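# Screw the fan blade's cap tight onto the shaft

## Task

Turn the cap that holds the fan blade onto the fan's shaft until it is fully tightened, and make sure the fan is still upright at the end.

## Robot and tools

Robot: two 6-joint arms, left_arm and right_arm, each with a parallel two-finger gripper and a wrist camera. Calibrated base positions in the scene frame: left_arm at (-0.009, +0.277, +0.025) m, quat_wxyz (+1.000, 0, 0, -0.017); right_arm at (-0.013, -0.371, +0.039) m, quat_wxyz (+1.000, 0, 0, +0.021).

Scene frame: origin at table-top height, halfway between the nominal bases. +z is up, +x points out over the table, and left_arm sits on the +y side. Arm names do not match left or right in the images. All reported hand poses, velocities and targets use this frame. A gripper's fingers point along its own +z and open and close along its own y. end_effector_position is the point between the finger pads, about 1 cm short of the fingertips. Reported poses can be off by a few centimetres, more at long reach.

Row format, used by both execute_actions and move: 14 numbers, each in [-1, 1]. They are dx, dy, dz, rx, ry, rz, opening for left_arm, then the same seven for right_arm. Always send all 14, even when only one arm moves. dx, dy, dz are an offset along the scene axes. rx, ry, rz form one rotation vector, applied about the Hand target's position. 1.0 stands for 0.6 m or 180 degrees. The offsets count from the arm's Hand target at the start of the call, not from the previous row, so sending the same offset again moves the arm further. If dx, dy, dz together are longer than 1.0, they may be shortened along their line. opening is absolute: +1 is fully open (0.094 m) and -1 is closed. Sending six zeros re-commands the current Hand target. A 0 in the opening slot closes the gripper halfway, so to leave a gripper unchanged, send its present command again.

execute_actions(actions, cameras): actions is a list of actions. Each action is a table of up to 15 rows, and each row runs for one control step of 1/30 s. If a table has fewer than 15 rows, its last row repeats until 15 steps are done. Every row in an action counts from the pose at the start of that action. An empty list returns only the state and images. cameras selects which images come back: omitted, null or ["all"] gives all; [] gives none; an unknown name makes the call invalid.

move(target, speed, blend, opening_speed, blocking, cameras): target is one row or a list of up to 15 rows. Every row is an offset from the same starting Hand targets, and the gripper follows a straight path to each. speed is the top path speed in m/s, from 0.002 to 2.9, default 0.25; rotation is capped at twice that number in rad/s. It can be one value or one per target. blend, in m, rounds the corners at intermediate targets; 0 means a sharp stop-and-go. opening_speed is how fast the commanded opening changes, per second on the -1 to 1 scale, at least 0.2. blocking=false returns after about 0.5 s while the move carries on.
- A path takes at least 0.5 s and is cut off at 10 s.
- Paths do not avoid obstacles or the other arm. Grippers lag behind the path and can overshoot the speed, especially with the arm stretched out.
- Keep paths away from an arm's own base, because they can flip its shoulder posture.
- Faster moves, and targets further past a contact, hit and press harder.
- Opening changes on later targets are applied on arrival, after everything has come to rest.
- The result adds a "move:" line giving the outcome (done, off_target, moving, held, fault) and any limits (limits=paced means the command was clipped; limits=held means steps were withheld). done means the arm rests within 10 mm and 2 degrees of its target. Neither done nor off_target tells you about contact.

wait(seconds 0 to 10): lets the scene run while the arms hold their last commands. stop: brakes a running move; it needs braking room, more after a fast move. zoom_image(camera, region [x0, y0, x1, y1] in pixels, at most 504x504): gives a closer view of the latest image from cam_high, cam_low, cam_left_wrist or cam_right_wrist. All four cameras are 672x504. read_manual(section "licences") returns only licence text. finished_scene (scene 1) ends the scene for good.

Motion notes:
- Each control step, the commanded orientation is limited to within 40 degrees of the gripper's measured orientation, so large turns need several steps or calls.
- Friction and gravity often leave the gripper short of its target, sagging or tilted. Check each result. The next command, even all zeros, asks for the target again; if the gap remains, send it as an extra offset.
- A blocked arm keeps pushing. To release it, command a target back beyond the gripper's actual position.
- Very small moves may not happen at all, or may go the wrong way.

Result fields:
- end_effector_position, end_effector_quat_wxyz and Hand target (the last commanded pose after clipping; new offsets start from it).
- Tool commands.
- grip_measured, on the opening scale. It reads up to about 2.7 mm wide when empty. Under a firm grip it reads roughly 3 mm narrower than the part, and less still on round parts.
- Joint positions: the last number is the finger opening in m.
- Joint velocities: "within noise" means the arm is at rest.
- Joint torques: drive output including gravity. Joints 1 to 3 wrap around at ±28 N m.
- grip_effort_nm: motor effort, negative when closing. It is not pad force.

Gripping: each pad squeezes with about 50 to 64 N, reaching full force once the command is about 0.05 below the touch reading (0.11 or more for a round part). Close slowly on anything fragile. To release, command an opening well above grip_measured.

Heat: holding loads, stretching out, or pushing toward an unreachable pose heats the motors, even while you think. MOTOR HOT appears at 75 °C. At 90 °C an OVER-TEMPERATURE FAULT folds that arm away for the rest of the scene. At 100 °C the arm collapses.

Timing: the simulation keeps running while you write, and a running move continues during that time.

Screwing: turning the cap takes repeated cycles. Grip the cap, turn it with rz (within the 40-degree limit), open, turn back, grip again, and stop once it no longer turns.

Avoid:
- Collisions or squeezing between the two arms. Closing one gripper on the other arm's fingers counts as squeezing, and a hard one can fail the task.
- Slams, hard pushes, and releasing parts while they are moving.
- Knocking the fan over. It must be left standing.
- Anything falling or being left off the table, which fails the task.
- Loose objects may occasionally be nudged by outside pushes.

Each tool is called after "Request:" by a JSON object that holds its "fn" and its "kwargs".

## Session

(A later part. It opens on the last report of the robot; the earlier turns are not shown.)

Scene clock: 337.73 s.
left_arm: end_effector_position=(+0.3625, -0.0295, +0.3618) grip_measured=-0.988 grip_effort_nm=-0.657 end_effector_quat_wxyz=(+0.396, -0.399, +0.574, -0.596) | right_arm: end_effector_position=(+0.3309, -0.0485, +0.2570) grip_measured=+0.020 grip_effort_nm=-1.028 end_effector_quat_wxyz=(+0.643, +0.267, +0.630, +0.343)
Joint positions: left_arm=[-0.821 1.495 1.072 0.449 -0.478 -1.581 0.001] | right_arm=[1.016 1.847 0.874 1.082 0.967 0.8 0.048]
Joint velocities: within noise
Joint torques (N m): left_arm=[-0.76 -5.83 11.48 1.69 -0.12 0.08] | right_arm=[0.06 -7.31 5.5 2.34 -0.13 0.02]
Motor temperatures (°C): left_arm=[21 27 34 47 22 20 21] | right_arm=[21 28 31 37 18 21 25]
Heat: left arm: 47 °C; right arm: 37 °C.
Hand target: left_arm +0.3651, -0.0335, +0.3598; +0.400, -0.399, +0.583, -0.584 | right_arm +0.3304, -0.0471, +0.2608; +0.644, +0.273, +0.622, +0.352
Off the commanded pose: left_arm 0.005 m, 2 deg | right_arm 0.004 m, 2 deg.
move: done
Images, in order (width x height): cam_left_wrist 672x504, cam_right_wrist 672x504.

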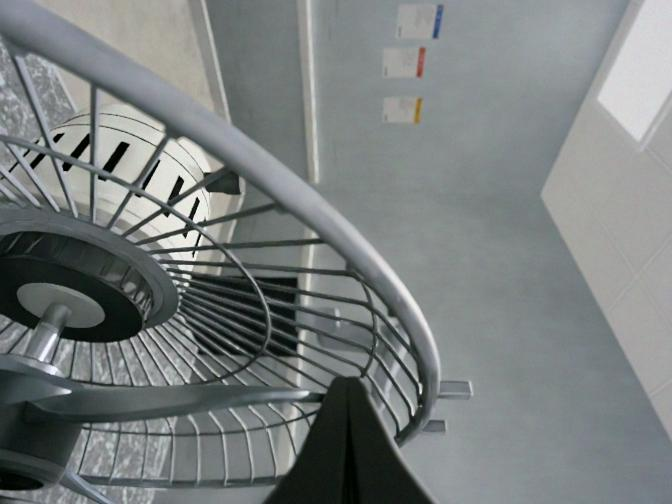

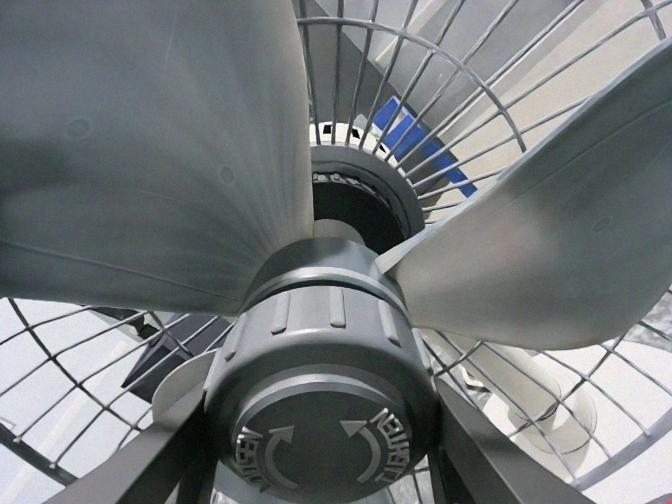

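Request:
{"fn": "move", "kwargs": {"target": [[-0.08,0.05,0,0,0,0,-1,0,0,0,0,0,0,-0.15],[-0.088,0.138,-0.063,0,0,0,-1,0,0,0,0,0,0,-0.15],[-0.0913,0.1415,-0.213,0,0,0,-1,0,0,0,0,0,0,-0.15],[-0.0461,0.0155,-0.2018,0,0,0,-1,0,0,0,0,0,0,-0.15]], "speed": 0.3, "blend": [0.02,0.03,0.03,0], "cameras": ["cam_left_wrist","cam_right_wrist"]}}

Scene clock: 340.07 s.
left_arm: end_effector_position=(+0.3293, -0.0202, +0.2165) grip_measured=-0.988 grip_effort_nm=-0.647 end_effector_quat_wxyz=(+0.387, -0.397, +0.611, -0.564) | right_arm: end_effector_position=(+0.3322, -0.0516, +0.2572) grip_measured=+0.020 grip_effort_nm=-1.028 end_effector_quat_wxyz=(+0.645, +0.273, +0.628, +0.339)
Joint positions: left_arm=[-0.877 1.616 0.639 0.905 -0.517 -1.581 0.001] | right_arm=[1.013 1.847 0.874 1.084 0.977 0.801 0.048]
Joint velocities: within noise
Joint torques (N m): left_arm=[-0.14 -6.05 11.36 2.47 -0.31 0.1] | right_arm=[0.36 -7.15 5.41 2.32 -0.23 0.02]
Motor temperatures (°C): left_arm=[21 27 34 47 22 20 21] | right_arm=[21 28 31 37 18 21 25]
Heat: left arm: 47 °C; right arm: 37 °C.
Hand target: left_arm +0.3374, -0.0242, +0.2386; +0.400, -0.399, +0.583, -0.584 | right_arm +0.3304, -0.0471, +0.2608; +0.644, +0.273, +0.622, +0.352
Off the commanded pose: left_arm 0.024 m, 4 deg | right_arm 0.006 m, 2 deg.
move: off_target (left_arm)
Images, in order (width x height): cam_left_wrist 672x504, cam_right_wrist 672x504.

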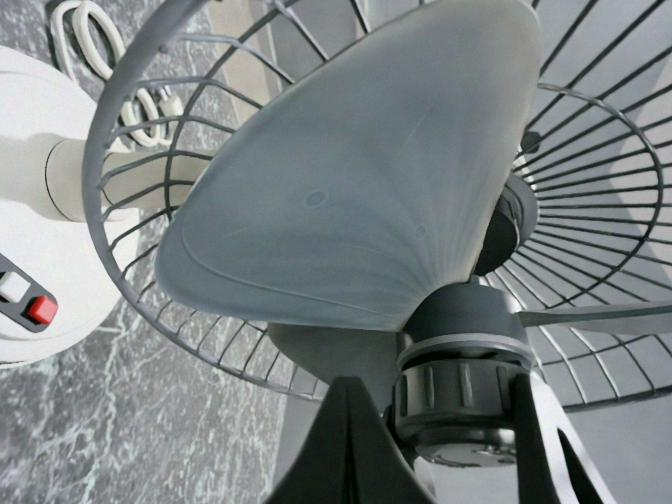

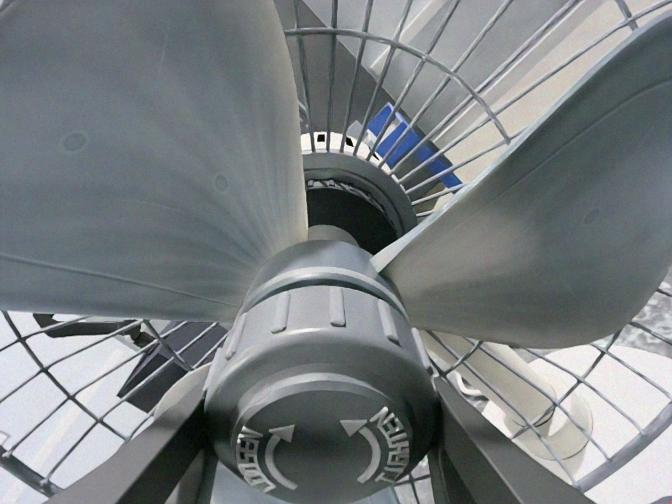

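Request:
{"fn": "move", "kwargs": {"target": [-0.045,0.126,-0.03,0,0,0,-1,0,0,0,0,0,0,-0.15], "speed": 0.15, "cameras": ["cam_left_wrist","cam_right_wrist","cam_high"]}}

Scene clock: 341.57 s.
left_arm: end_effector_position=(+0.3122, +0.0484, +0.2128) grip_measured=-0.988 grip_effort_nm=-0.647 end_effector_quat_wxyz=(+0.396, -0.405, +0.591, -0.574) | right_arm: end_effector_position=(+0.3323, -0.0519, +0.2573) grip_measured=+0.020 grip_effort_nm=-1.023 end_effector_quat_wxyz=(+0.645, +0.274, +0.628, +0.339)
Joint positions: left_arm=[-0.771 1.42 0.387 1.003 -0.437 -1.581 0.001] | right_arm=[1.013 1.847 0.874 1.085 0.979 0.801 0.048]
Joint velocities: within noise
Joint torques (N m): left_arm=[0.14 -6.84 5.79 2.35 0.04 0.08] | right_arm=[0.42 -7.34 5.42 2.34 -0.26 0.04]
Motor temperatures (°C): left_arm=[21 27 34 47 22 20 21] | right_arm=[21 27 31 37 18 21 25]
Heat: left arm: 47 °C; right arm: 37 °C.
Hand target: left_arm +0.3104, +0.0514, +0.2207; +0.400, -0.399, +0.583, -0.584 | right_arm +0.3304, -0.0471, +0.2608; +0.644, +0.273, +0.622, +0.352
Off the commanded pose: left_arm 0.009 m, 2 deg | right_arm 0.006 m, 2 deg.
move: done
Images, in order (width x height): cam_high 672x504, cam_left_wrist 672x504, cam_right_wrist 672x504.

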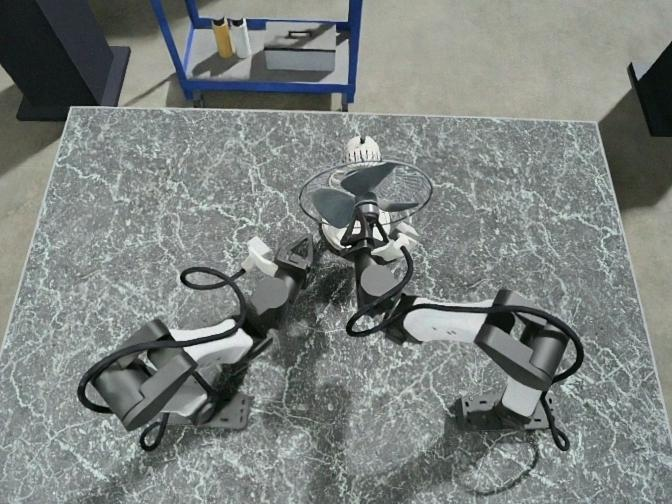

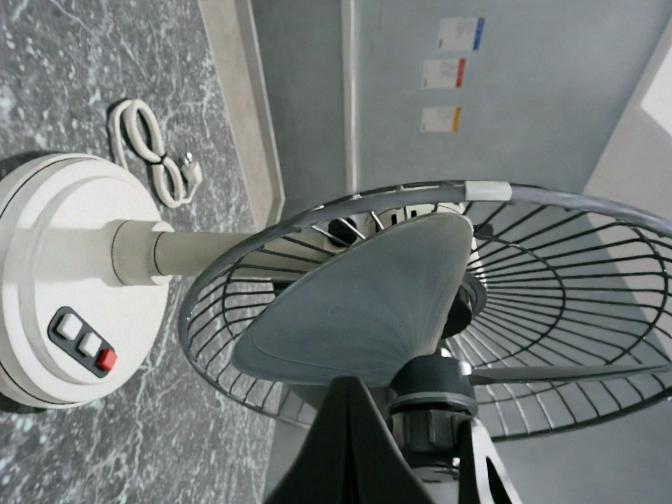

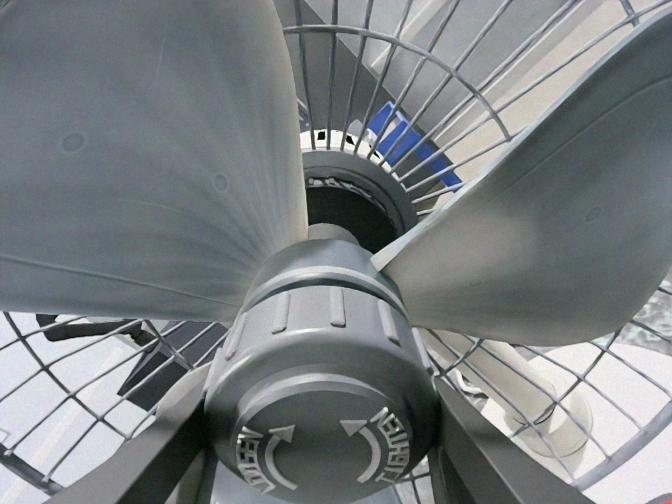

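Request:
{"fn": "move", "kwargs": {"target": [[0,0,-0.0928,0,0,0,-1,0,0,0,0,0,0,-0.15],[0.0003,-0.1335,-0.1012,0,0,0,-1,0,0,0,0,0,0,-0.15]], "speed": 0.25, "blend": [0.02,0], "cameras": ["cam_left_wrist","cam_right_wrist"]}}

Scene clock: 344.13 s.
left_arm: end_effector_position=(+0.3067, -0.0274, +0.1537) grip_measured=-0.988 grip_effort_nm=-0.652 end_effector_quat_wxyz=(+0.390, -0.398, +0.594, -0.579) | right_arm: end_effector_position=(+0.3323, -0.0519, +0.2573) grip_measured=+0.020 grip_effort_nm=-1.023 end_effector_quat_wxyz=(+0.645, +0.274, +0.628, +0.339)
Joint positions: left_arm=[-0.958 1.897 0.524 1.344 -0.604 -1.585 0.001] | right_arm=[1.013 1.847 0.874 1.085 0.979 0.801 0.048]
Joint velocities: within noise
Joint torques (N m): left_arm=[-0.35 -6.57 7.08 2.21 -0.21 0.09] | right_arm=[0.53 -7.32 5.39 2.32 -0.3 0.01]
Motor temperatures (°C): left_arm=[21 27 33 48 22 20 21] | right_arm=[21 27 31 37 18 21 25]
Heat: left arm: 48 °C; right arm: 37 °C.
Hand target: left_arm +0.3106, -0.0287, +0.1600; +0.400, -0.399, +0.583, -0.584 | right_arm +0.3304, -0.0471, +0.2608; +0.644, +0.273, +0.622, +0.352
Off the commanded pose: left_arm 0.007 m, 2 deg | right_arm 0.006 m, 2 deg.
move: done
Images, in order (width x height): cam_left_wrist 672x504, cam_right_wrist 672x504.

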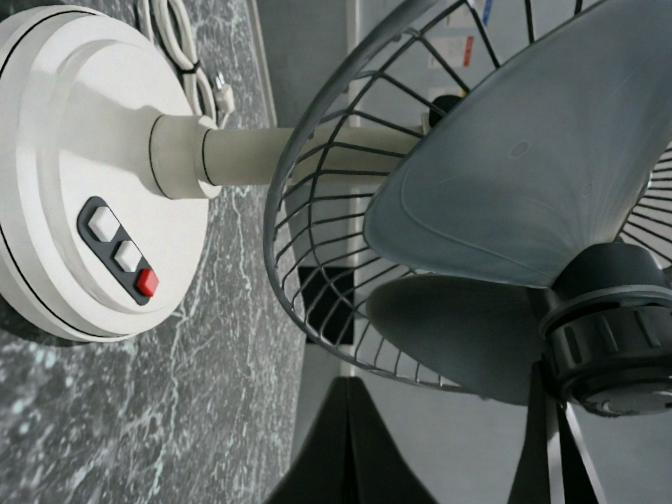

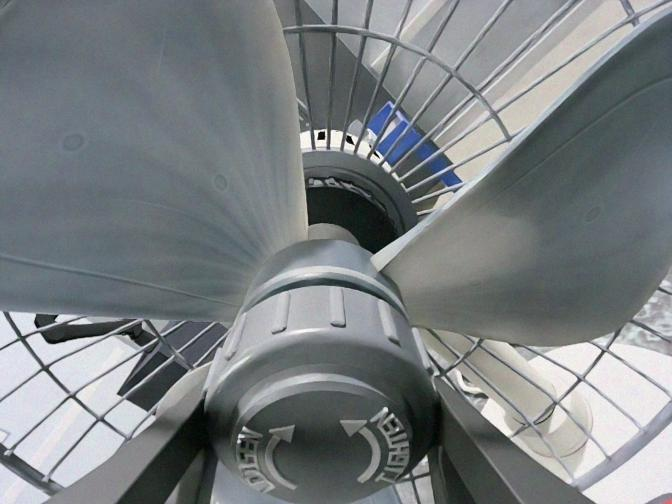

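Request:
{"fn": "move", "kwargs": {"target": [0.124,-0.0493,0,0,0,0,-1,0,0,0,0,0,0,-0.15], "speed": 0.15, "cameras": ["cam_left_wrist","cam_right_wrist"]}}

Scene clock: 345.53 s.
left_arm: end_effector_position=(+0.3802, -0.0526, +0.1627) grip_measured=-0.988 grip_effort_nm=-0.647 end_effector_quat_wxyz=(+0.399, -0.406, +0.573, -0.589) | right_arm: end_effector_position=(+0.3323, -0.0519, +0.2573) grip_measured=+0.020 grip_effort_nm=-1.023 end_effector_quat_wxyz=(+0.645, +0.274, +0.628, +0.339)
Joint positions: left_arm=[-0.834 2.055 0.812 1.258 -0.51 -1.585 0.001] | right_arm=[1.013 1.847 0.874 1.085 0.979 0.801 0.048]
Joint velocities: within noise
Joint torques (N m): left_arm=[-0.25 -10 5.74 2.09 -0.02 -0.02] | right_arm=[0.44 -7.15 5.46 2.29 -0.29 -0.01]
Motor temperatures (°C): left_arm=[21 27 33 48 22 20 21] | right_arm=[21 27 31 37 18 21 25]
Heat: left arm: 48 °C; right arm: 37 °C.
Hand target: left_arm +0.3801, -0.0524, +0.1628; +0.400, -0.406, +0.573, -0.589 (not the last commanded pose) | right_arm +0.3304, -0.0471, +0.2608; +0.644, +0.273, +0.622, +0.352
Off the commanded pose: left_arm 0.008 m, 2 deg | right_arm 0.006 m, 2 deg.
move: held (left_arm; a check stopped the path); limits=held
pose unreachable (left arm): on one or more control steps of this call, first in action 0 (counted from 0), this arm could not follow its commanded pose, so it was not sent that pose on those steps. It may still have moved: this result reports where it is.
cause: moving toward the commanded pose would bring a part of the arm too close to another arm (this arm's wrist (the part past joint 4) and the right arm's gripper housing, along the way the arms are being sent, or toward where that arm still pushes).
Images, in order (width x height): cam_left_wrist 672x504, cam_right_wrist 672x504.

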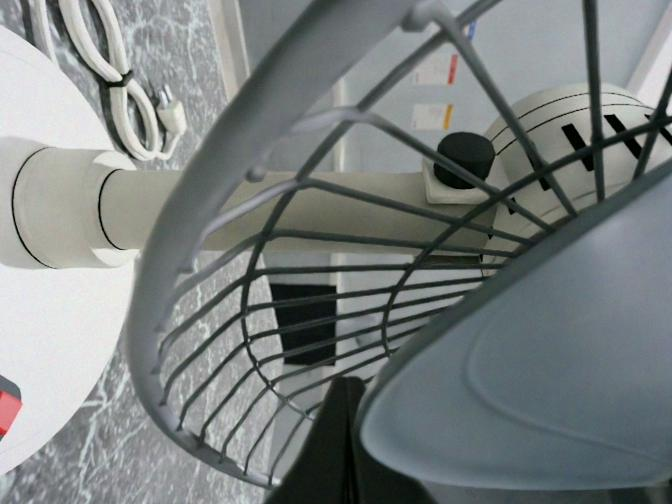

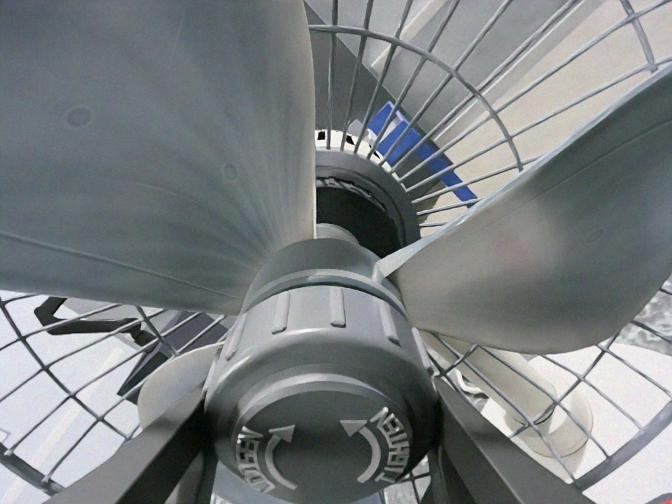

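Request:
{"fn": "move", "kwargs": {"target": [[0.0082,0.0415,0.0253,0,0,0,-1,0,0,0,0,0,0,-0.15],[0.0082,0.0982,0.0837,0,0,0,-1,0,0,0,0,0,0,-0.15]], "speed": 0.12, "blend": [0.015,0], "cameras": ["cam_left_wrist","cam_right_wrist"]}}

Scene clock: 348.93 s.
left_arm: end_effector_position=(+0.3873, +0.0029, +0.2081) grip_measured=-0.988 grip_effort_nm=-0.652 end_effector_quat_wxyz=(+0.401, -0.407, +0.575, -0.586) | right_arm: end_effector_position=(+0.3323, -0.0519, +0.2573) grip_measured=+0.020 grip_effort_nm=-1.023 end_effector_quat_wxyz=(+0.645, +0.274, +0.628, +0.339)
Joint positions: left_arm=[-0.705 1.791 0.698 1.102 -0.384 -1.585 0.001] | right_arm=[1.013 1.847 0.874 1.085 0.979 0.801 0.048]
Joint velocities: within noise
Joint torques (N m): left_arm=[0.2 -10.76 5.34 2.03 0.03 -0.04] | right_arm=[0.5 -7.24 5.49 2.32 -0.28 0.02]
Motor temperatures (°C): left_arm=[21 28 33 48 22 20 21] | right_arm=[21 27 31 37 18 21 25]
Heat: left arm: 48 °C; right arm: 37 °C.
Hand target: left_arm +0.3850, +0.0063, +0.2130; +0.399, -0.406, +0.573, -0.589 | right_arm +0.3304, -0.0471, +0.2608; +0.644, +0.273, +0.622, +0.352
Off the commanded pose: left_arm 0.007 m, 0 deg | right_arm 0.006 m, 2 deg.
move: done; blend cut to 0.0148 m at target 1
Images, in order (width x height): cam_left_wrist 672x504, cam_right_wrist 672x504.

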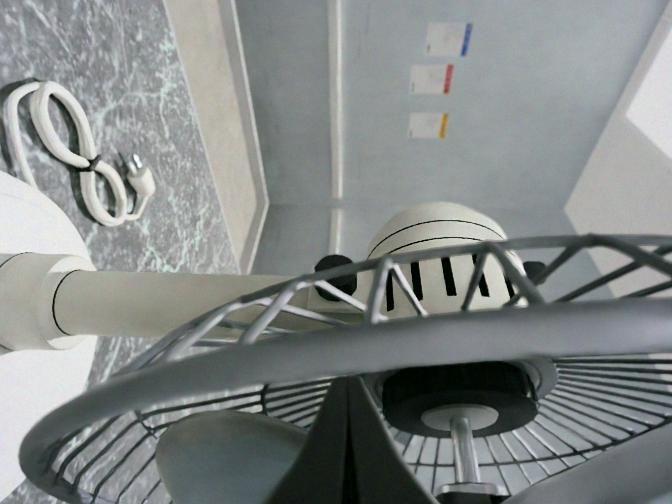

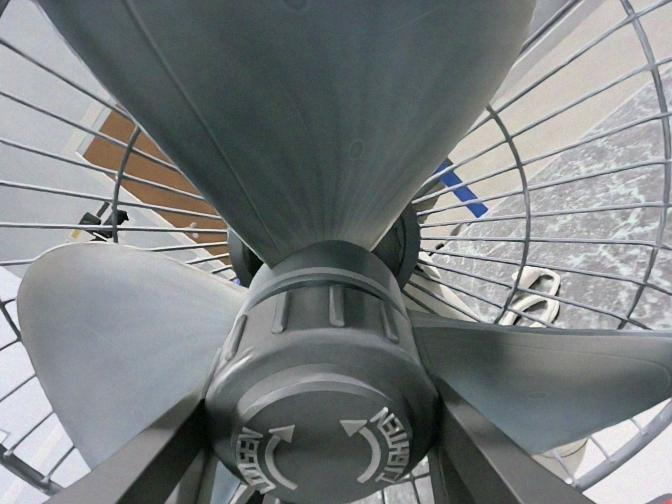

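Request:
{"fn": "move", "kwargs": {"target": [[-0.0008,0.0228,0.0767,0,0,0,-1,0,0,0,0,0,0,-0.15],[-0.0017,0.0045,0.155,0,0,0,-1,0,0,0,0,0,0,-0.15],[-0.0025,-0.0372,0.2117,0,0,0,-1,0,0,0,0,0,0,-0.15],[-0.0025,-0.0548,0.2217,0,0,0,-1,0,0,0,0,0,0,-0.15]], "speed": 0.15, "blend": [0.02,0.02,0.01,0], "cameras": ["cam_left_wrist","cam_right_wrist"]}}

Scene clock: 351.00 s.
left_arm: end_effector_position=(+0.3803, -0.0256, +0.3378) grip_measured=-0.988 grip_effort_nm=-0.652 end_effector_quat_wxyz=(+0.394, -0.402, +0.581, -0.588) | right_arm: end_effector_position=(+0.3323, -0.0519, +0.2573) grip_measured=+0.020 grip_effort_nm=-1.023 end_effector_quat_wxyz=(+0.645, +0.274, +0.628, +0.339)
Joint positions: left_arm=[-0.774 1.547 1.046 0.503 -0.434 -1.585 0.001] | right_arm=[1.013 1.847 0.874 1.085 0.979 0.801 0.048]
Joint velocities: within noise
Joint torques (N m): left_arm=[-0.39 -7.12 11.74 1.97 -0.22 -0.03] | right_arm=[0.49 -7.27 5.42 2.36 -0.28 0.01]
Motor temperatures (°C): left_arm=[21 28 33 48 22 20 21] | right_arm=[21 27 31 37 18 21 25]
Heat: left arm: 48 °C; right arm: 37 °C.
Hand target: left_arm +0.3835, -0.0265, +0.3460; +0.399, -0.406, +0.573, -0.589 | right_arm +0.3304, -0.0471, +0.2608; +0.644, +0.273, +0.622, +0.352
Off the commanded pose: left_arm 0.009 m, 1 deg | right_arm 0.006 m, 2 deg.
move: done; blend cut to 0.0061 m at target 3
Images, in order (width x height): cam_left_wrist 672x504, cam_right_wrist 672x504.

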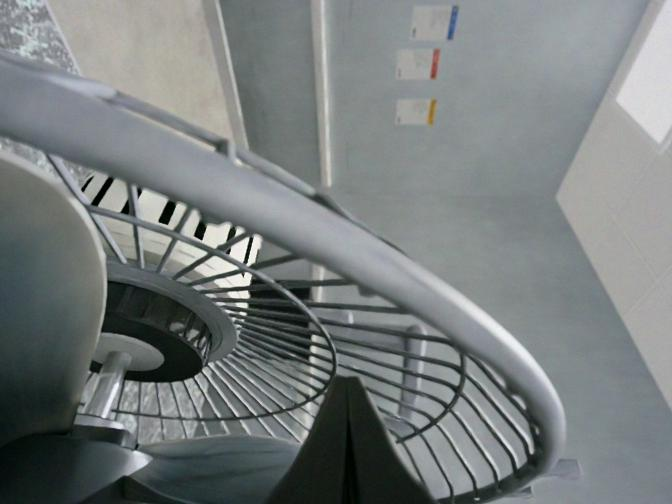

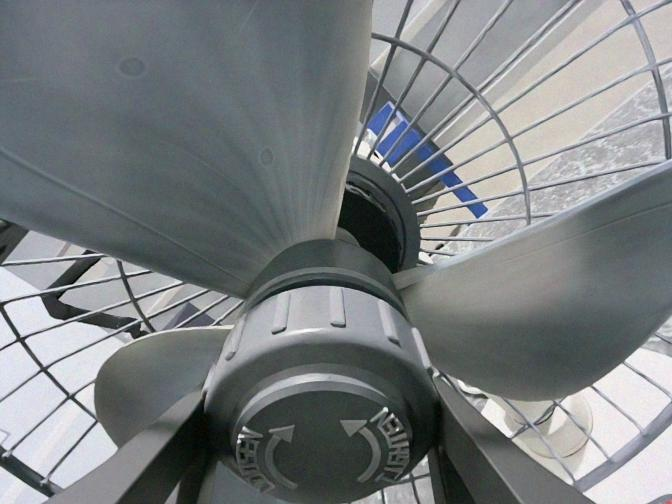

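Request:
{"fn": "zoom_image", "kwargs": {"camera": "cam_right_wrist", "region": [270, 230, 410, 310]}}

Scaled by 3.600 from the camera's 672x504 image, which has a finer 960x720 frame.

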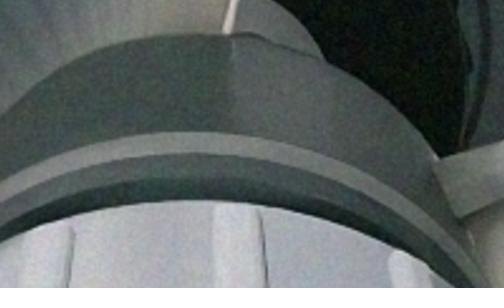

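Request:
{"fn": "move", "kwargs": {"target": [[-0.1058,0.0458,0,0,0,0,-1,0.003,-0.006,0,0,0,0,-0.15],[-0.1192,0.1442,-0.04,0,0,0,-1,0.003,-0.006,0,0,0,0,-0.15],[-0.1225,0.1475,-0.2267,0,0,0,-1,0.003,-0.006,0,0,0,0,-0.15],[-0.1223,0.0225,-0.2967,0,0,0,-1,0.003,-0.006,0,0,0,0,-0.15],[0.0017,-0.0268,-0.2967,0,0,0,-1,0.003,-0.006,0,0,0,0,-0.15]], "speed": [0.25,0.3,0.3,0.25,0.2], "blend": [0.015,0.03,0.03,0.005,0], "cameras": ["cam_left_wrist","cam_right_wrist"]}}

Scene clock: 354.23 s.
left_arm: end_effector_position=(+0.3807, -0.0377, +0.1666) grip_measured=-0.988 grip_effort_nm=-0.647 end_effector_quat_wxyz=(+0.395, -0.414, +0.569, -0.590) | right_arm: end_effector_position=(+0.3322, -0.0516, +0.2573) grip_measured=+0.020 grip_effort_nm=-1.028 end_effector_quat_wxyz=(+0.645, +0.273, +0.628, +0.339)
Joint positions: left_arm=[-0.808 2.012 0.768 1.254 -0.49 -1.606 0.001] | right_arm=[1.013 1.847 0.874 1.085 0.977 0.801 0.048]
Joint velocities: within noise
Joint torques (N m): left_arm=[0.01 -8.31 8.36 1.95 0.06 0.2] | right_arm=[-0.51 -7.83 4.72 2.32 -0.32 0.06]
Motor temperatures (°C): left_arm=[21 28 33 48 22 20 21] | right_arm=[21 27 31 37 18 21 25]
Heat: left arm: 48 °C; right arm: 37 °C.
Hand target: left_arm +0.3845, -0.0426, +0.1680; +0.399, -0.406, +0.573, -0.589 | right_arm +0.3322, -0.0507, +0.2608; +0.644, +0.273, +0.622, +0.352
Off the commanded pose: left_arm 0.006 m, 1 deg | right_arm 0.004 m, 2 deg.
move: done
Images, in order (width x height): cam_left_wrist 672x504, cam_right_wrist 672x504.

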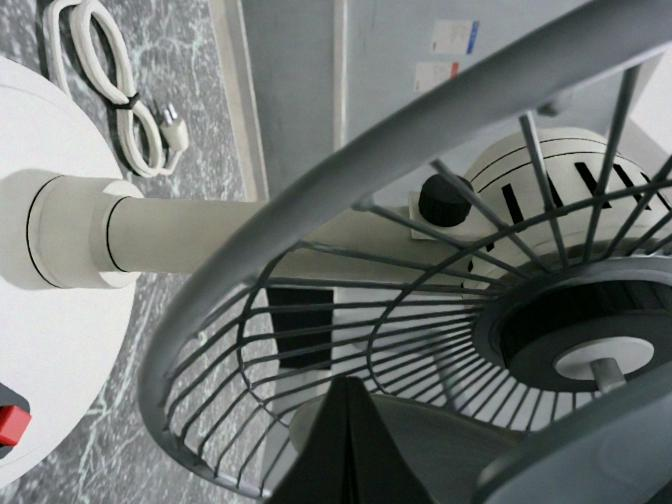

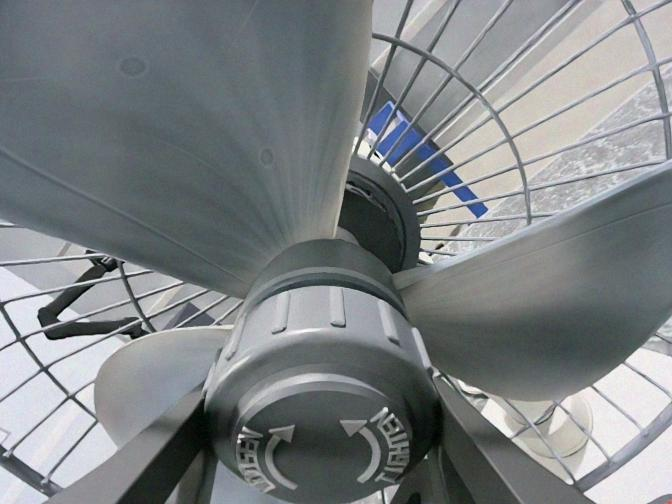

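Request:
{"fn": "move", "kwargs": {"target": [[0.0008,0.0252,0.0167,0,0,0,-1,0,0,0,0,0,0,-0.15],[0.0008,0.0818,0.075,0,0,0,-1,0,0,0,0,0,0,-0.15],[0,0.1043,0.1517,0,0,0,-1,0,0,0,0,0,0,-0.15],[-0.0008,0.086,0.23,0,0,0,-1,0,0,0,0,0,0,-0.15],[-0.0017,0.0443,0.2867,0,0,0,-1,0,0,0,0,0,0,-0.15],[-0.0017,0.0268,0.2967,0,0,0,-1,0,0,0,0,0,0,-0.15],[-0.1075,0.0727,0.2967,0,0,0,-1,0,0,0,0,0,0,-0.15],[-0.1208,0.171,0.2567,0,0,0,-1,0,0,0,0,0,0,-0.15],[-0.1242,0.1743,0.07,0,0,0,-1,0,0,0,0,0,0,-0.15],[-0.124,0.0493,0,0,0,0,-1,0,0,0,0,0,0,-0.15],[0,0,0,0,0,0,-1,0,0,0,0,0,0,-0.15]], "speed": [0.1,0.17,0.18,0.18,0.18,0.12,0.25,0.3,0.35,0.25,0.2], "blend": [0.005,0.015,0.02,0.02,0.01,0,0.015,0.03,0.03,0.005,0], "cameras": ["cam_left_wrist","cam_right_wrist"]}}

Request:
{"fn": "zoom_image", "kwargs": {"camera": "cam_right_wrist", "region": [270, 230, 410, 310]}}

Scene clock: 358.27 s.
left_arm: end_effector_position=(+0.3809, -0.0375, +0.1665) grip_measured=-0.988 grip_effort_nm=-0.647 end_effector_quat_wxyz=(+0.395, -0.415, +0.569, -0.590) | right_arm: end_effector_position=(+0.3322, -0.0512, +0.2573) grip_measured=+0.020 grip_effort_nm=-1.023 end_effector_quat_wxyz=(+0.645, +0.272, +0.628, +0.340)
Joint positions: left_arm=[-0.808 2.012 0.768 1.253 -0.491 -1.606 0.001] | right_arm=[1.013 1.847 0.874 1.085 0.975 0.801 0.048]
Joint velocities: within noise
Joint torques (N m): left_arm=[-0.16 -8.35 8.25 2 0.05 0.19] | right_arm=[-0.44 -7.86 4.86 2.32 -0.35 0.03]
Motor temperatures (°C): left_arm=[21 28 33 48 22 20 21] | right_arm=[21 27 31 37 18 21 25]
Heat: left arm: 48 °C; right arm: 37 °C.
Hand target: left_arm +0.3846, -0.0425, +0.1680; +0.400, -0.406, +0.573, -0.589 | right_arm +0.3322, -0.0507, +0.2608; +0.644, +0.273, +0.622, +0.352
Off the commanded pose: left_arm 0.006 m, 1 deg | right_arm 0.004 m, 1 deg.
move: done; blend cut to 0.006 m at target 5
Images, in order (width x height): cam_left_wrist 672x504, cam_right_wrist 672x504.

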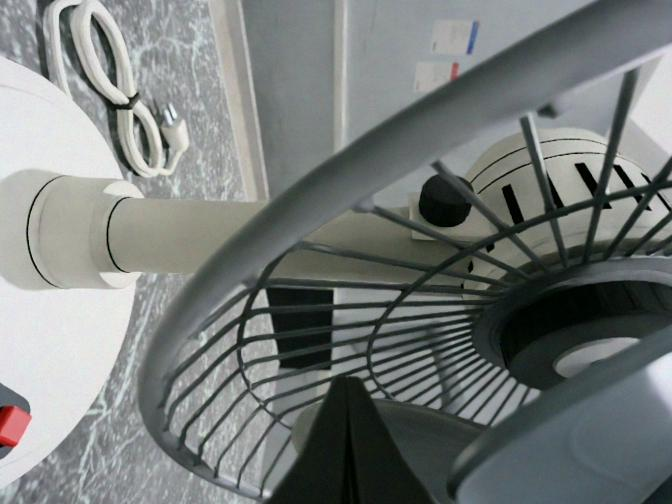

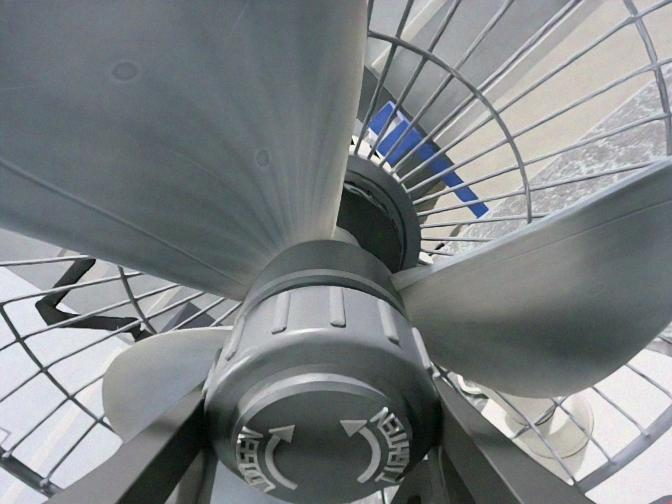

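Scaled by 3.600 from the camera's 672x504 image, which has a finer 960x720 frame.

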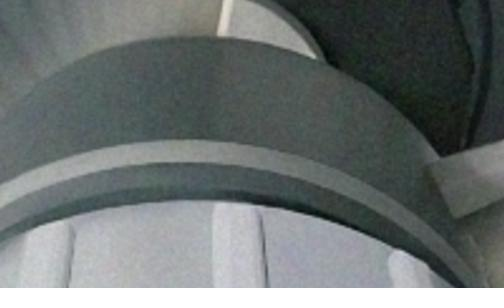

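Request:
{"fn": "move", "kwargs": {"target": [[0.0008,0.0252,0.0167,0,0,0,-1,0,0,0,0,0,0,-0.15],[0.0008,0.0818,0.075,0,0,0,-1,0,0,0,0,0,0,-0.15],[0,0.1043,0.1517,0,0,0,-1,0,0,0,0,0,0,-0.15],[-0.0008,0.086,0.23,0,0,0,-1,0,0,0,0,0,0,-0.15],[-0.0017,0.0443,0.2867,0,0,0,-1,0,0,0,0,0,0,-0.15],[-0.0017,0.0268,0.2967,0,0,0,-1,0,0,0,0,0,0,-0.15]], "speed": [0.1,0.17,0.18,0.18,0.18,0.12], "blend": [0.005,0.015,0.02,0.02,0.01,0], "cameras": ["cam_left_wrist","cam_right_wrist"]}}

Request:
{"fn": "zoom_image", "kwargs": {"camera": "cam_right_wrist", "region": [270, 230, 410, 310]}}

Scene clock: 360.80 s.
left_arm: end_effector_position=(+0.3805, -0.0254, +0.3373) grip_measured=-0.988 grip_effort_nm=-0.657 end_effector_quat_wxyz=(+0.390, -0.407, +0.578, -0.590) | right_arm: end_effector_position=(+0.3325, -0.0513, +0.2574) grip_measured=+0.020 grip_effort_nm=-1.023 end_effector_quat_wxyz=(+0.645, +0.272, +0.628, +0.340)
Joint positions: left_arm=[-0.774 1.547 1.045 0.503 -0.434 -1.599 0.001] | right_arm=[1.011 1.847 0.874 1.085 0.973 0.801 0.048]
Joint velocities: within noise
Joint torques (N m): left_arm=[-0.47 -6.87 11.85 1.98 -0.18 0.12] | right_arm=[-0.34 -7.94 4.68 2.34 -0.31 0.06]
Motor temperatures (°C): left_arm=[21 29 33 48 22 20 21] | right_arm=[21 27 31 37 18 21 25]
Heat: left arm: 48 °C; right arm: 37 °C.
Hand target: left_arm +0.3836, -0.0266, +0.3459; +0.399, -0.406, +0.573, -0.589 | right_arm +0.3322, -0.0508, +0.2608; +0.644, +0.273, +0.622, +0.351
Off the commanded pose: left_arm 0.009 m, 1 deg | right_arm 0.004 m, 1 deg.
move: done; blend cut to 0.006 m at target 5
Images, in order (width x height): cam_left_wrist 672x504, cam_right_wrist 672x504.

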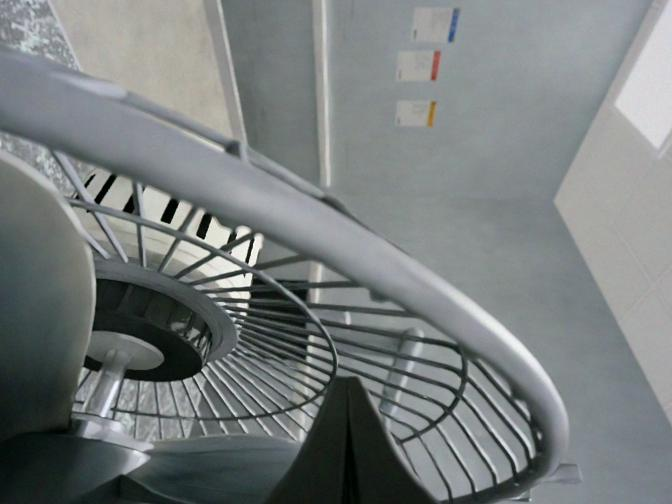

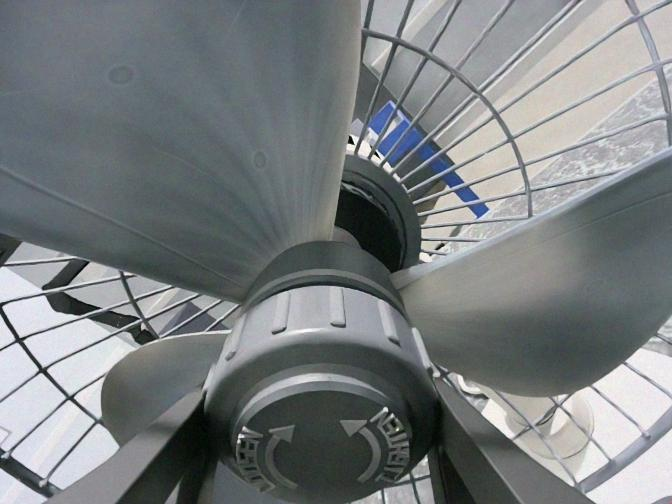

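Scaled by 3.600 from the camera's 672x504 image, which has a finer 960x720 frame.

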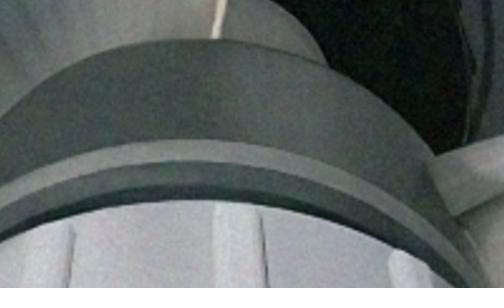

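Request:
{"fn": "move", "kwargs": {"target": [[-0.1058,0.0458,0,0,0,0,-1,0,0,0,0,0,0,-0.15],[-0.1192,0.1442,-0.04,0,0,0,-1,0,0,0,0,0,0,-0.15],[-0.1225,0.1475,-0.2267,0,0,0,-1,0,0,0,0,0,0,-0.15],[-0.1223,0.0225,-0.2967,0,0,0,-1,0,0,0,0,0,0,-0.15],[0.0017,-0.0268,-0.2967,0,0,0,-1,0,0,0,0,0,0,-0.15],[0.0025,-0.0017,-0.28,0,0,0,-1,0,0,0,0,0,0,-0.15],[0.0025,0.055,-0.2217,0,0,0,-1,0,0,0,0,0,0,-0.15]], "speed": [0.25,0.3,0.3,0.25,0.2,0.1,0.15], "blend": [0.015,0.03,0.03,0.005,0,0.005,0], "cameras": ["cam_left_wrist","cam_right_wrist"]}}

Scene clock: 364.10 s.
left_arm: end_effector_position=(+0.3882, +0.0044, +0.2101) grip_measured=-0.988 grip_effort_nm=-0.652 end_effector_quat_wxyz=(+0.396, -0.414, +0.568, -0.591) | right_arm: end_effector_position=(+0.3325, -0.0512, +0.2574) grip_measured=+0.020 grip_effort_nm=-1.023 end_effector_quat_wxyz=(+0.645, +0.272, +0.628, +0.340)
Joint positions: left_arm=[-0.702 1.788 0.699 1.103 -0.384 -1.605 0.001] | right_arm=[1.011 1.847 0.874 1.085 0.973 0.801 0.048]
Joint velocities: within noise
Joint torques (N m): left_arm=[-0.05 -10.3 5.39 2 0.03 0.15] | right_arm=[-0.27 -7.94 4.71 2.34 -0.26 0.06]
Motor temperatures (°C): left_arm=[21 29 33 48 22 20 21] | right_arm=[21 27 30 38 18 21 25]
Heat: left arm: 48 °C; right arm: 38 °C.
Hand target: left_arm +0.3851, +0.0066, +0.2129; +0.400, -0.406, +0.573, -0.589 | right_arm +0.3322, -0.0507, +0.2608; +0.644, +0.273, +0.622, +0.352
Off the commanded pose: left_arm 0.005 m, 1 deg | right_arm 0.003 m, 1 deg.
move: done
Images, in order (width x height): cam_left_wrist 672x504, cam_right_wrist 672x504.

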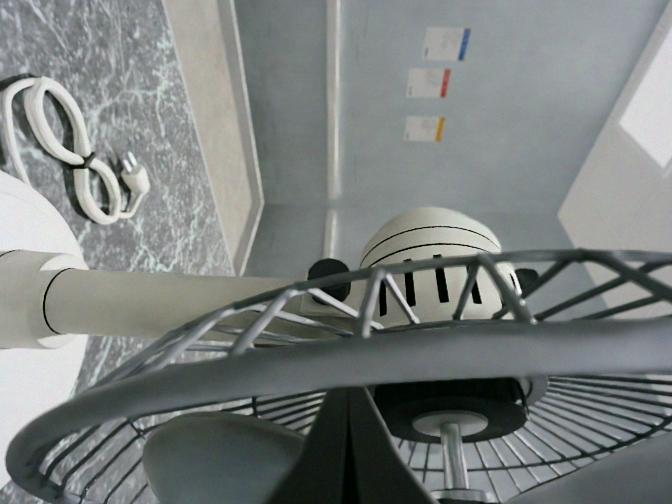

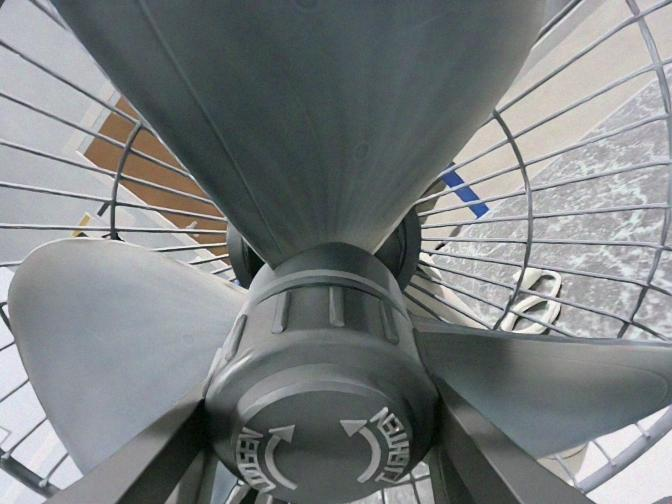

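Request:
{"fn": "move", "kwargs": {"target": [[-0.0008,0.0228,0.0767,0,0,0,-1,0,0,0,0,0,0,-0.15],[-0.0017,0.0045,0.155,0,0,0,-1,0,0,0,0,0,0,-0.15],[-0.0025,-0.0372,0.2117,0,0,0,-1,0,0,0,0,0,0,-0.15],[-0.0025,-0.0548,0.2217,0,0,0,-1,0,0,0,0,0,0,-0.15],[-0.1083,-0.009,0.2217,0,0,0,-1,0,0,0,0,0,0,-0.15],[-0.1217,0.0894,0.1817,0,0,0,-1,0,0,0,0,0,0,-0.15],[-0.125,0.0927,-0.005,0,0,0,-1,0,0,0,0,0,0,-0.15],[-0.1248,-0.0323,-0.075,0,0,0,-1,0,0,0,0,0,0,-0.15]], "speed": [0.17,0.18,0.18,0.12,0.25,0.3,0.35,0.3], "blend": [0.02,0.02,0.01,0,0.015,0.03,0.03,0], "cameras": ["cam_left_wrist","cam_right_wrist"]}}

Request:
{"fn": "zoom_image", "kwargs": {"camera": "cam_left_wrist", "region": [510, 240, 672, 420]}}

Request:
{"fn": "zoom_image", "kwargs": {"camera": "cam_right_wrist", "region": [270, 230, 410, 310]}}

Scene clock: 367.70 s.
left_arm: end_effector_position=(+0.3058, -0.0106, +0.1596) grip_measured=-0.988 grip_effort_nm=-0.647 end_effector_quat_wxyz=(+0.388, -0.409, +0.585, -0.584) | right_arm: end_effector_position=(+0.3328, -0.0512, +0.2574) grip_measured=+0.020 grip_effort_nm=-1.028 end_effector_quat_wxyz=(+0.645, +0.272, +0.628, +0.341)
Joint positions: left_arm=[-0.934 1.844 0.472 1.351 -0.593 -1.607 0.001] | right_arm=[1.011 1.847 0.874 1.085 0.971 0.801 0.048]
Joint velocities: within noise
Joint torques (N m): left_arm=[-0.29 -6.26 7.45 2.22 -0.2 0.19] | right_arm=[-0.27 -8.02 4.68 2.35 -0.27 0.01]
Motor temperatures (°C): left_arm=[21 29 33 48 22 20 21] | right_arm=[21 27 30 38 18 21 25]
Heat: left arm: 48 °C; right arm: 38 °C.
Hand target: left_arm +0.3102, -0.0128, +0.1679; +0.400, -0.406, +0.573, -0.589 | right_arm +0.3322, -0.0508, +0.2608; +0.644, +0.273, +0.622, +0.352
Off the commanded pose: left_arm 0.010 m, 2 deg | right_arm 0.003 m, 1 deg.
move: done; blend cut to 0.0061 m at target 3
Images, in order (width x height): cam_left_wrist 672x504, cam_right_wrist 672x504.

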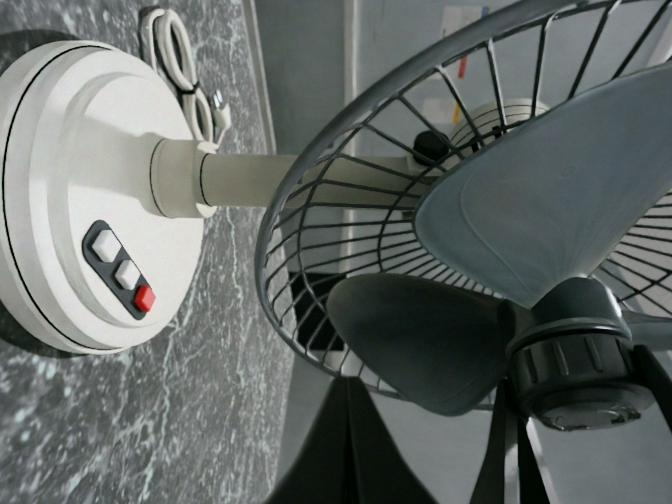

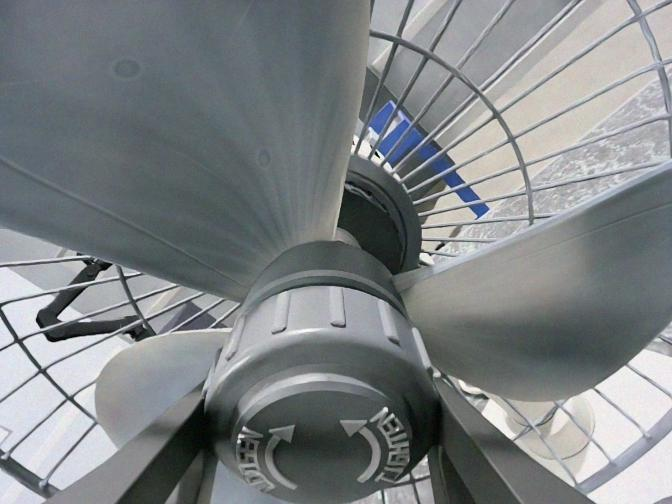

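Scaled by 2.800 from the camera's 672x504 image, which has a finer 960x720 frame.

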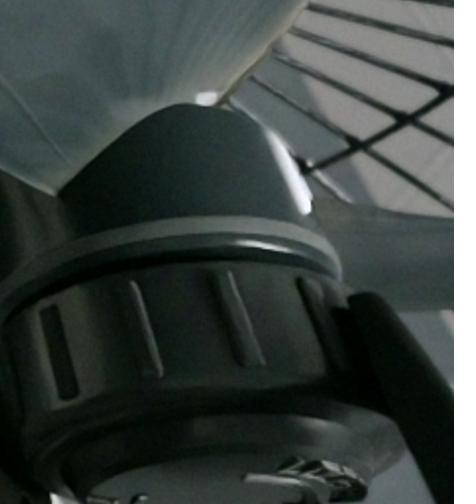

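Scaled by 3.600 from the camera's 672x504 image, which has a finer 960x720 frame.

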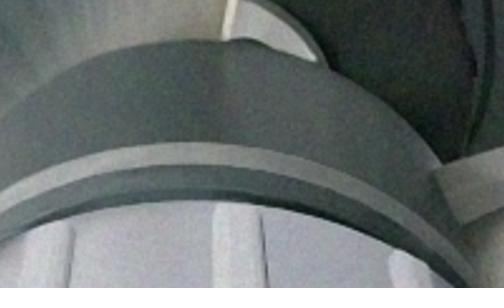

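Request:
{"fn": "move", "kwargs": {"target": [[0.124,-0.0493,0,0,0,0,-1,0,0,0,0,0,0,-0.15],[0.1248,-0.0241,0.0167,0,0,0,-1,0,0,0,0,0,0,-0.15],[0.1248,0.0325,0.075,0,0,0,-1,0,0,0,0,0,0,-0.15],[0.124,0.055,0.1517,0,0,0,-1,0,0,0,0,0,0,-0.15]], "speed": [0.2,0.1,0.17,0.18], "blend": [0,0.005,0.015,0], "cameras": ["cam_right_wrist"]}}

Request:
{"fn": "move", "kwargs": {"target": [[-0.0008,-0.0183,0.0783,0,0,0,-1,0,0,0,0,0,0,-0.15],[-0.0017,-0.06,0.135,0,0,0,-1,0,0,0,0,0,0,-0.15],[-0.0017,-0.0775,0.145,0,0,0,-1,0,0,0,0,0,0,-0.15]], "speed": [0.18,0.18,0.12], "blend": [0.02,0.01,0], "cameras": ["cam_right_wrist"]}}

Request:
{"fn": "zoom_image", "kwargs": {"camera": "cam_right_wrist", "region": [270, 230, 410, 310]}}

Scene clock: 370.23 s.
left_arm: end_effector_position=(+0.3820, +0.0208, +0.2404) grip_measured=-0.988 grip_effort_nm=-0.642 end_effector_quat_wxyz=(+0.392, -0.415, +0.582, -0.579) | right_arm: end_effector_position=(+0.3329, -0.0511, +0.2574) grip_measured=+0.020 grip_effort_nm=-1.023 end_effector_quat_wxyz=(+0.645, +0.271, +0.628, +0.341)
Joint positions: left_arm=[-0.673 1.608 0.7 0.884 -0.352 -1.604 0.001] | right_arm=[1.01 1.847 0.874 1.085 0.97 0.801 0.048]
Joint velocities: within noise
Joint torques (N m): left_arm=[0.1 -9.29 10.18 2.03 0.02 0.14] | right_arm=[-0.29 -7.88 4.66 2.32 -0.3 0.06]
Motor temperatures (°C): left_arm=[21 30 33 48 22 20 21] | right_arm=[21 27 30 38 18 21 25]
Heat: left arm: 48 °C; right arm: 38 °C.
Hand target: left_arm +0.3846, +0.0202, +0.2591; +0.400, -0.406, +0.573, -0.589 | right_arm +0.3322, -0.0507, +0.2608; +0.644, +0.273, +0.622, +0.352
Off the commanded pose: left_arm 0.019 m, 2 deg | right_arm 0.003 m, 1 deg.
move: off_target (left_arm)
Images, in order (width x height): cam_right_wrist 672x504.

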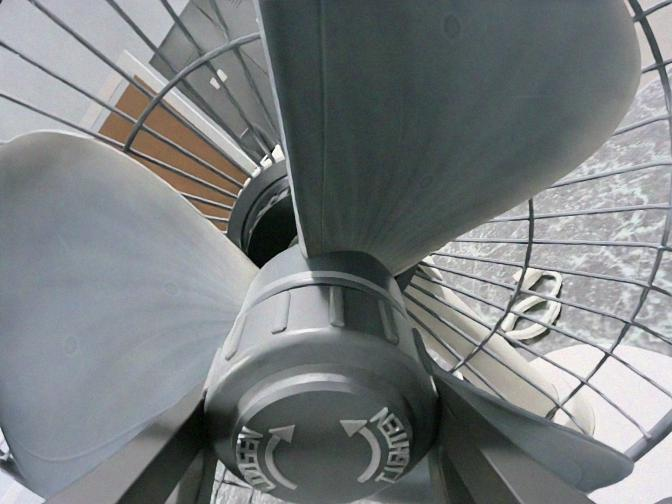

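Scene clock: 371.63 s.
left_arm: end_effector_position=(+0.3806, -0.0253, +0.3371) grip_measured=-0.988 grip_effort_nm=-0.647 end_effector_quat_wxyz=(+0.390, -0.407, +0.578, -0.590) | right_arm: end_effector_position=(+0.3332, -0.0513, +0.2574) grip_measured=+0.020 grip_effort_nm=-1.023 end_effector_quat_wxyz=(+0.645, +0.271, +0.628, +0.341)
Joint positions: left_arm=[-0.773 1.547 1.044 0.503 -0.434 -1.6 0.001] | right_arm=[1.009 1.847 0.874 1.085 0.969 0.801 0.048]
Joint velocities: within noise
Joint torques (N m): left_arm=[-0.43 -7.02 11.82 2.02 -0.17 0.13] | right_arm=[-0.18 -7.97 4.71 2.35 -0.26 0.08]
Motor temperatures (°C): left_arm=[21 30 33 48 22 20 21] | right_arm=[21 27 30 38 18 21 25]
Heat: left arm: 48 °C; right arm: 38 °C.
Hand target: left_arm +0.3836, -0.0264, +0.3459; +0.399, -0.406, +0.573, -0.589 | right_arm +0.3323, -0.0508, +0.2608; +0.644, +0.274, +0.622, +0.351
Off the commanded pose: left_arm 0.010 m, 1 deg | right_arm 0.004 m, 1 deg.
move: done; blend cut to 0.006 m at target 2
Images, in order (width x height): cam_right_wrist 672x504.

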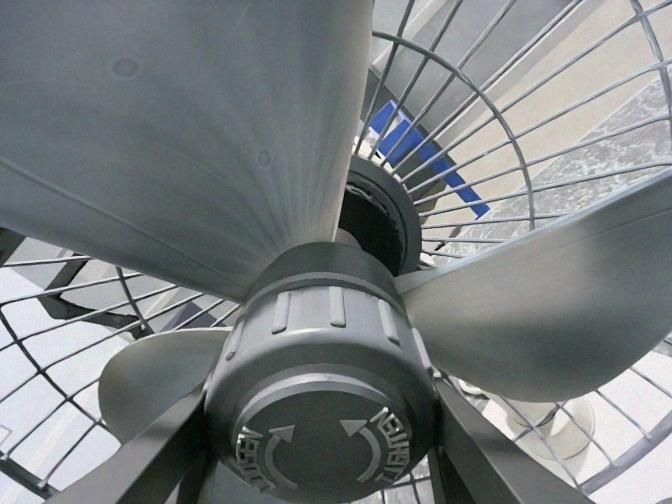

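Scaled by 3.600 from the camera's 672x504 image, which has a finer 960x720 frame.

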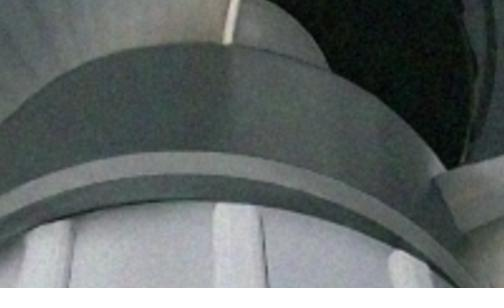

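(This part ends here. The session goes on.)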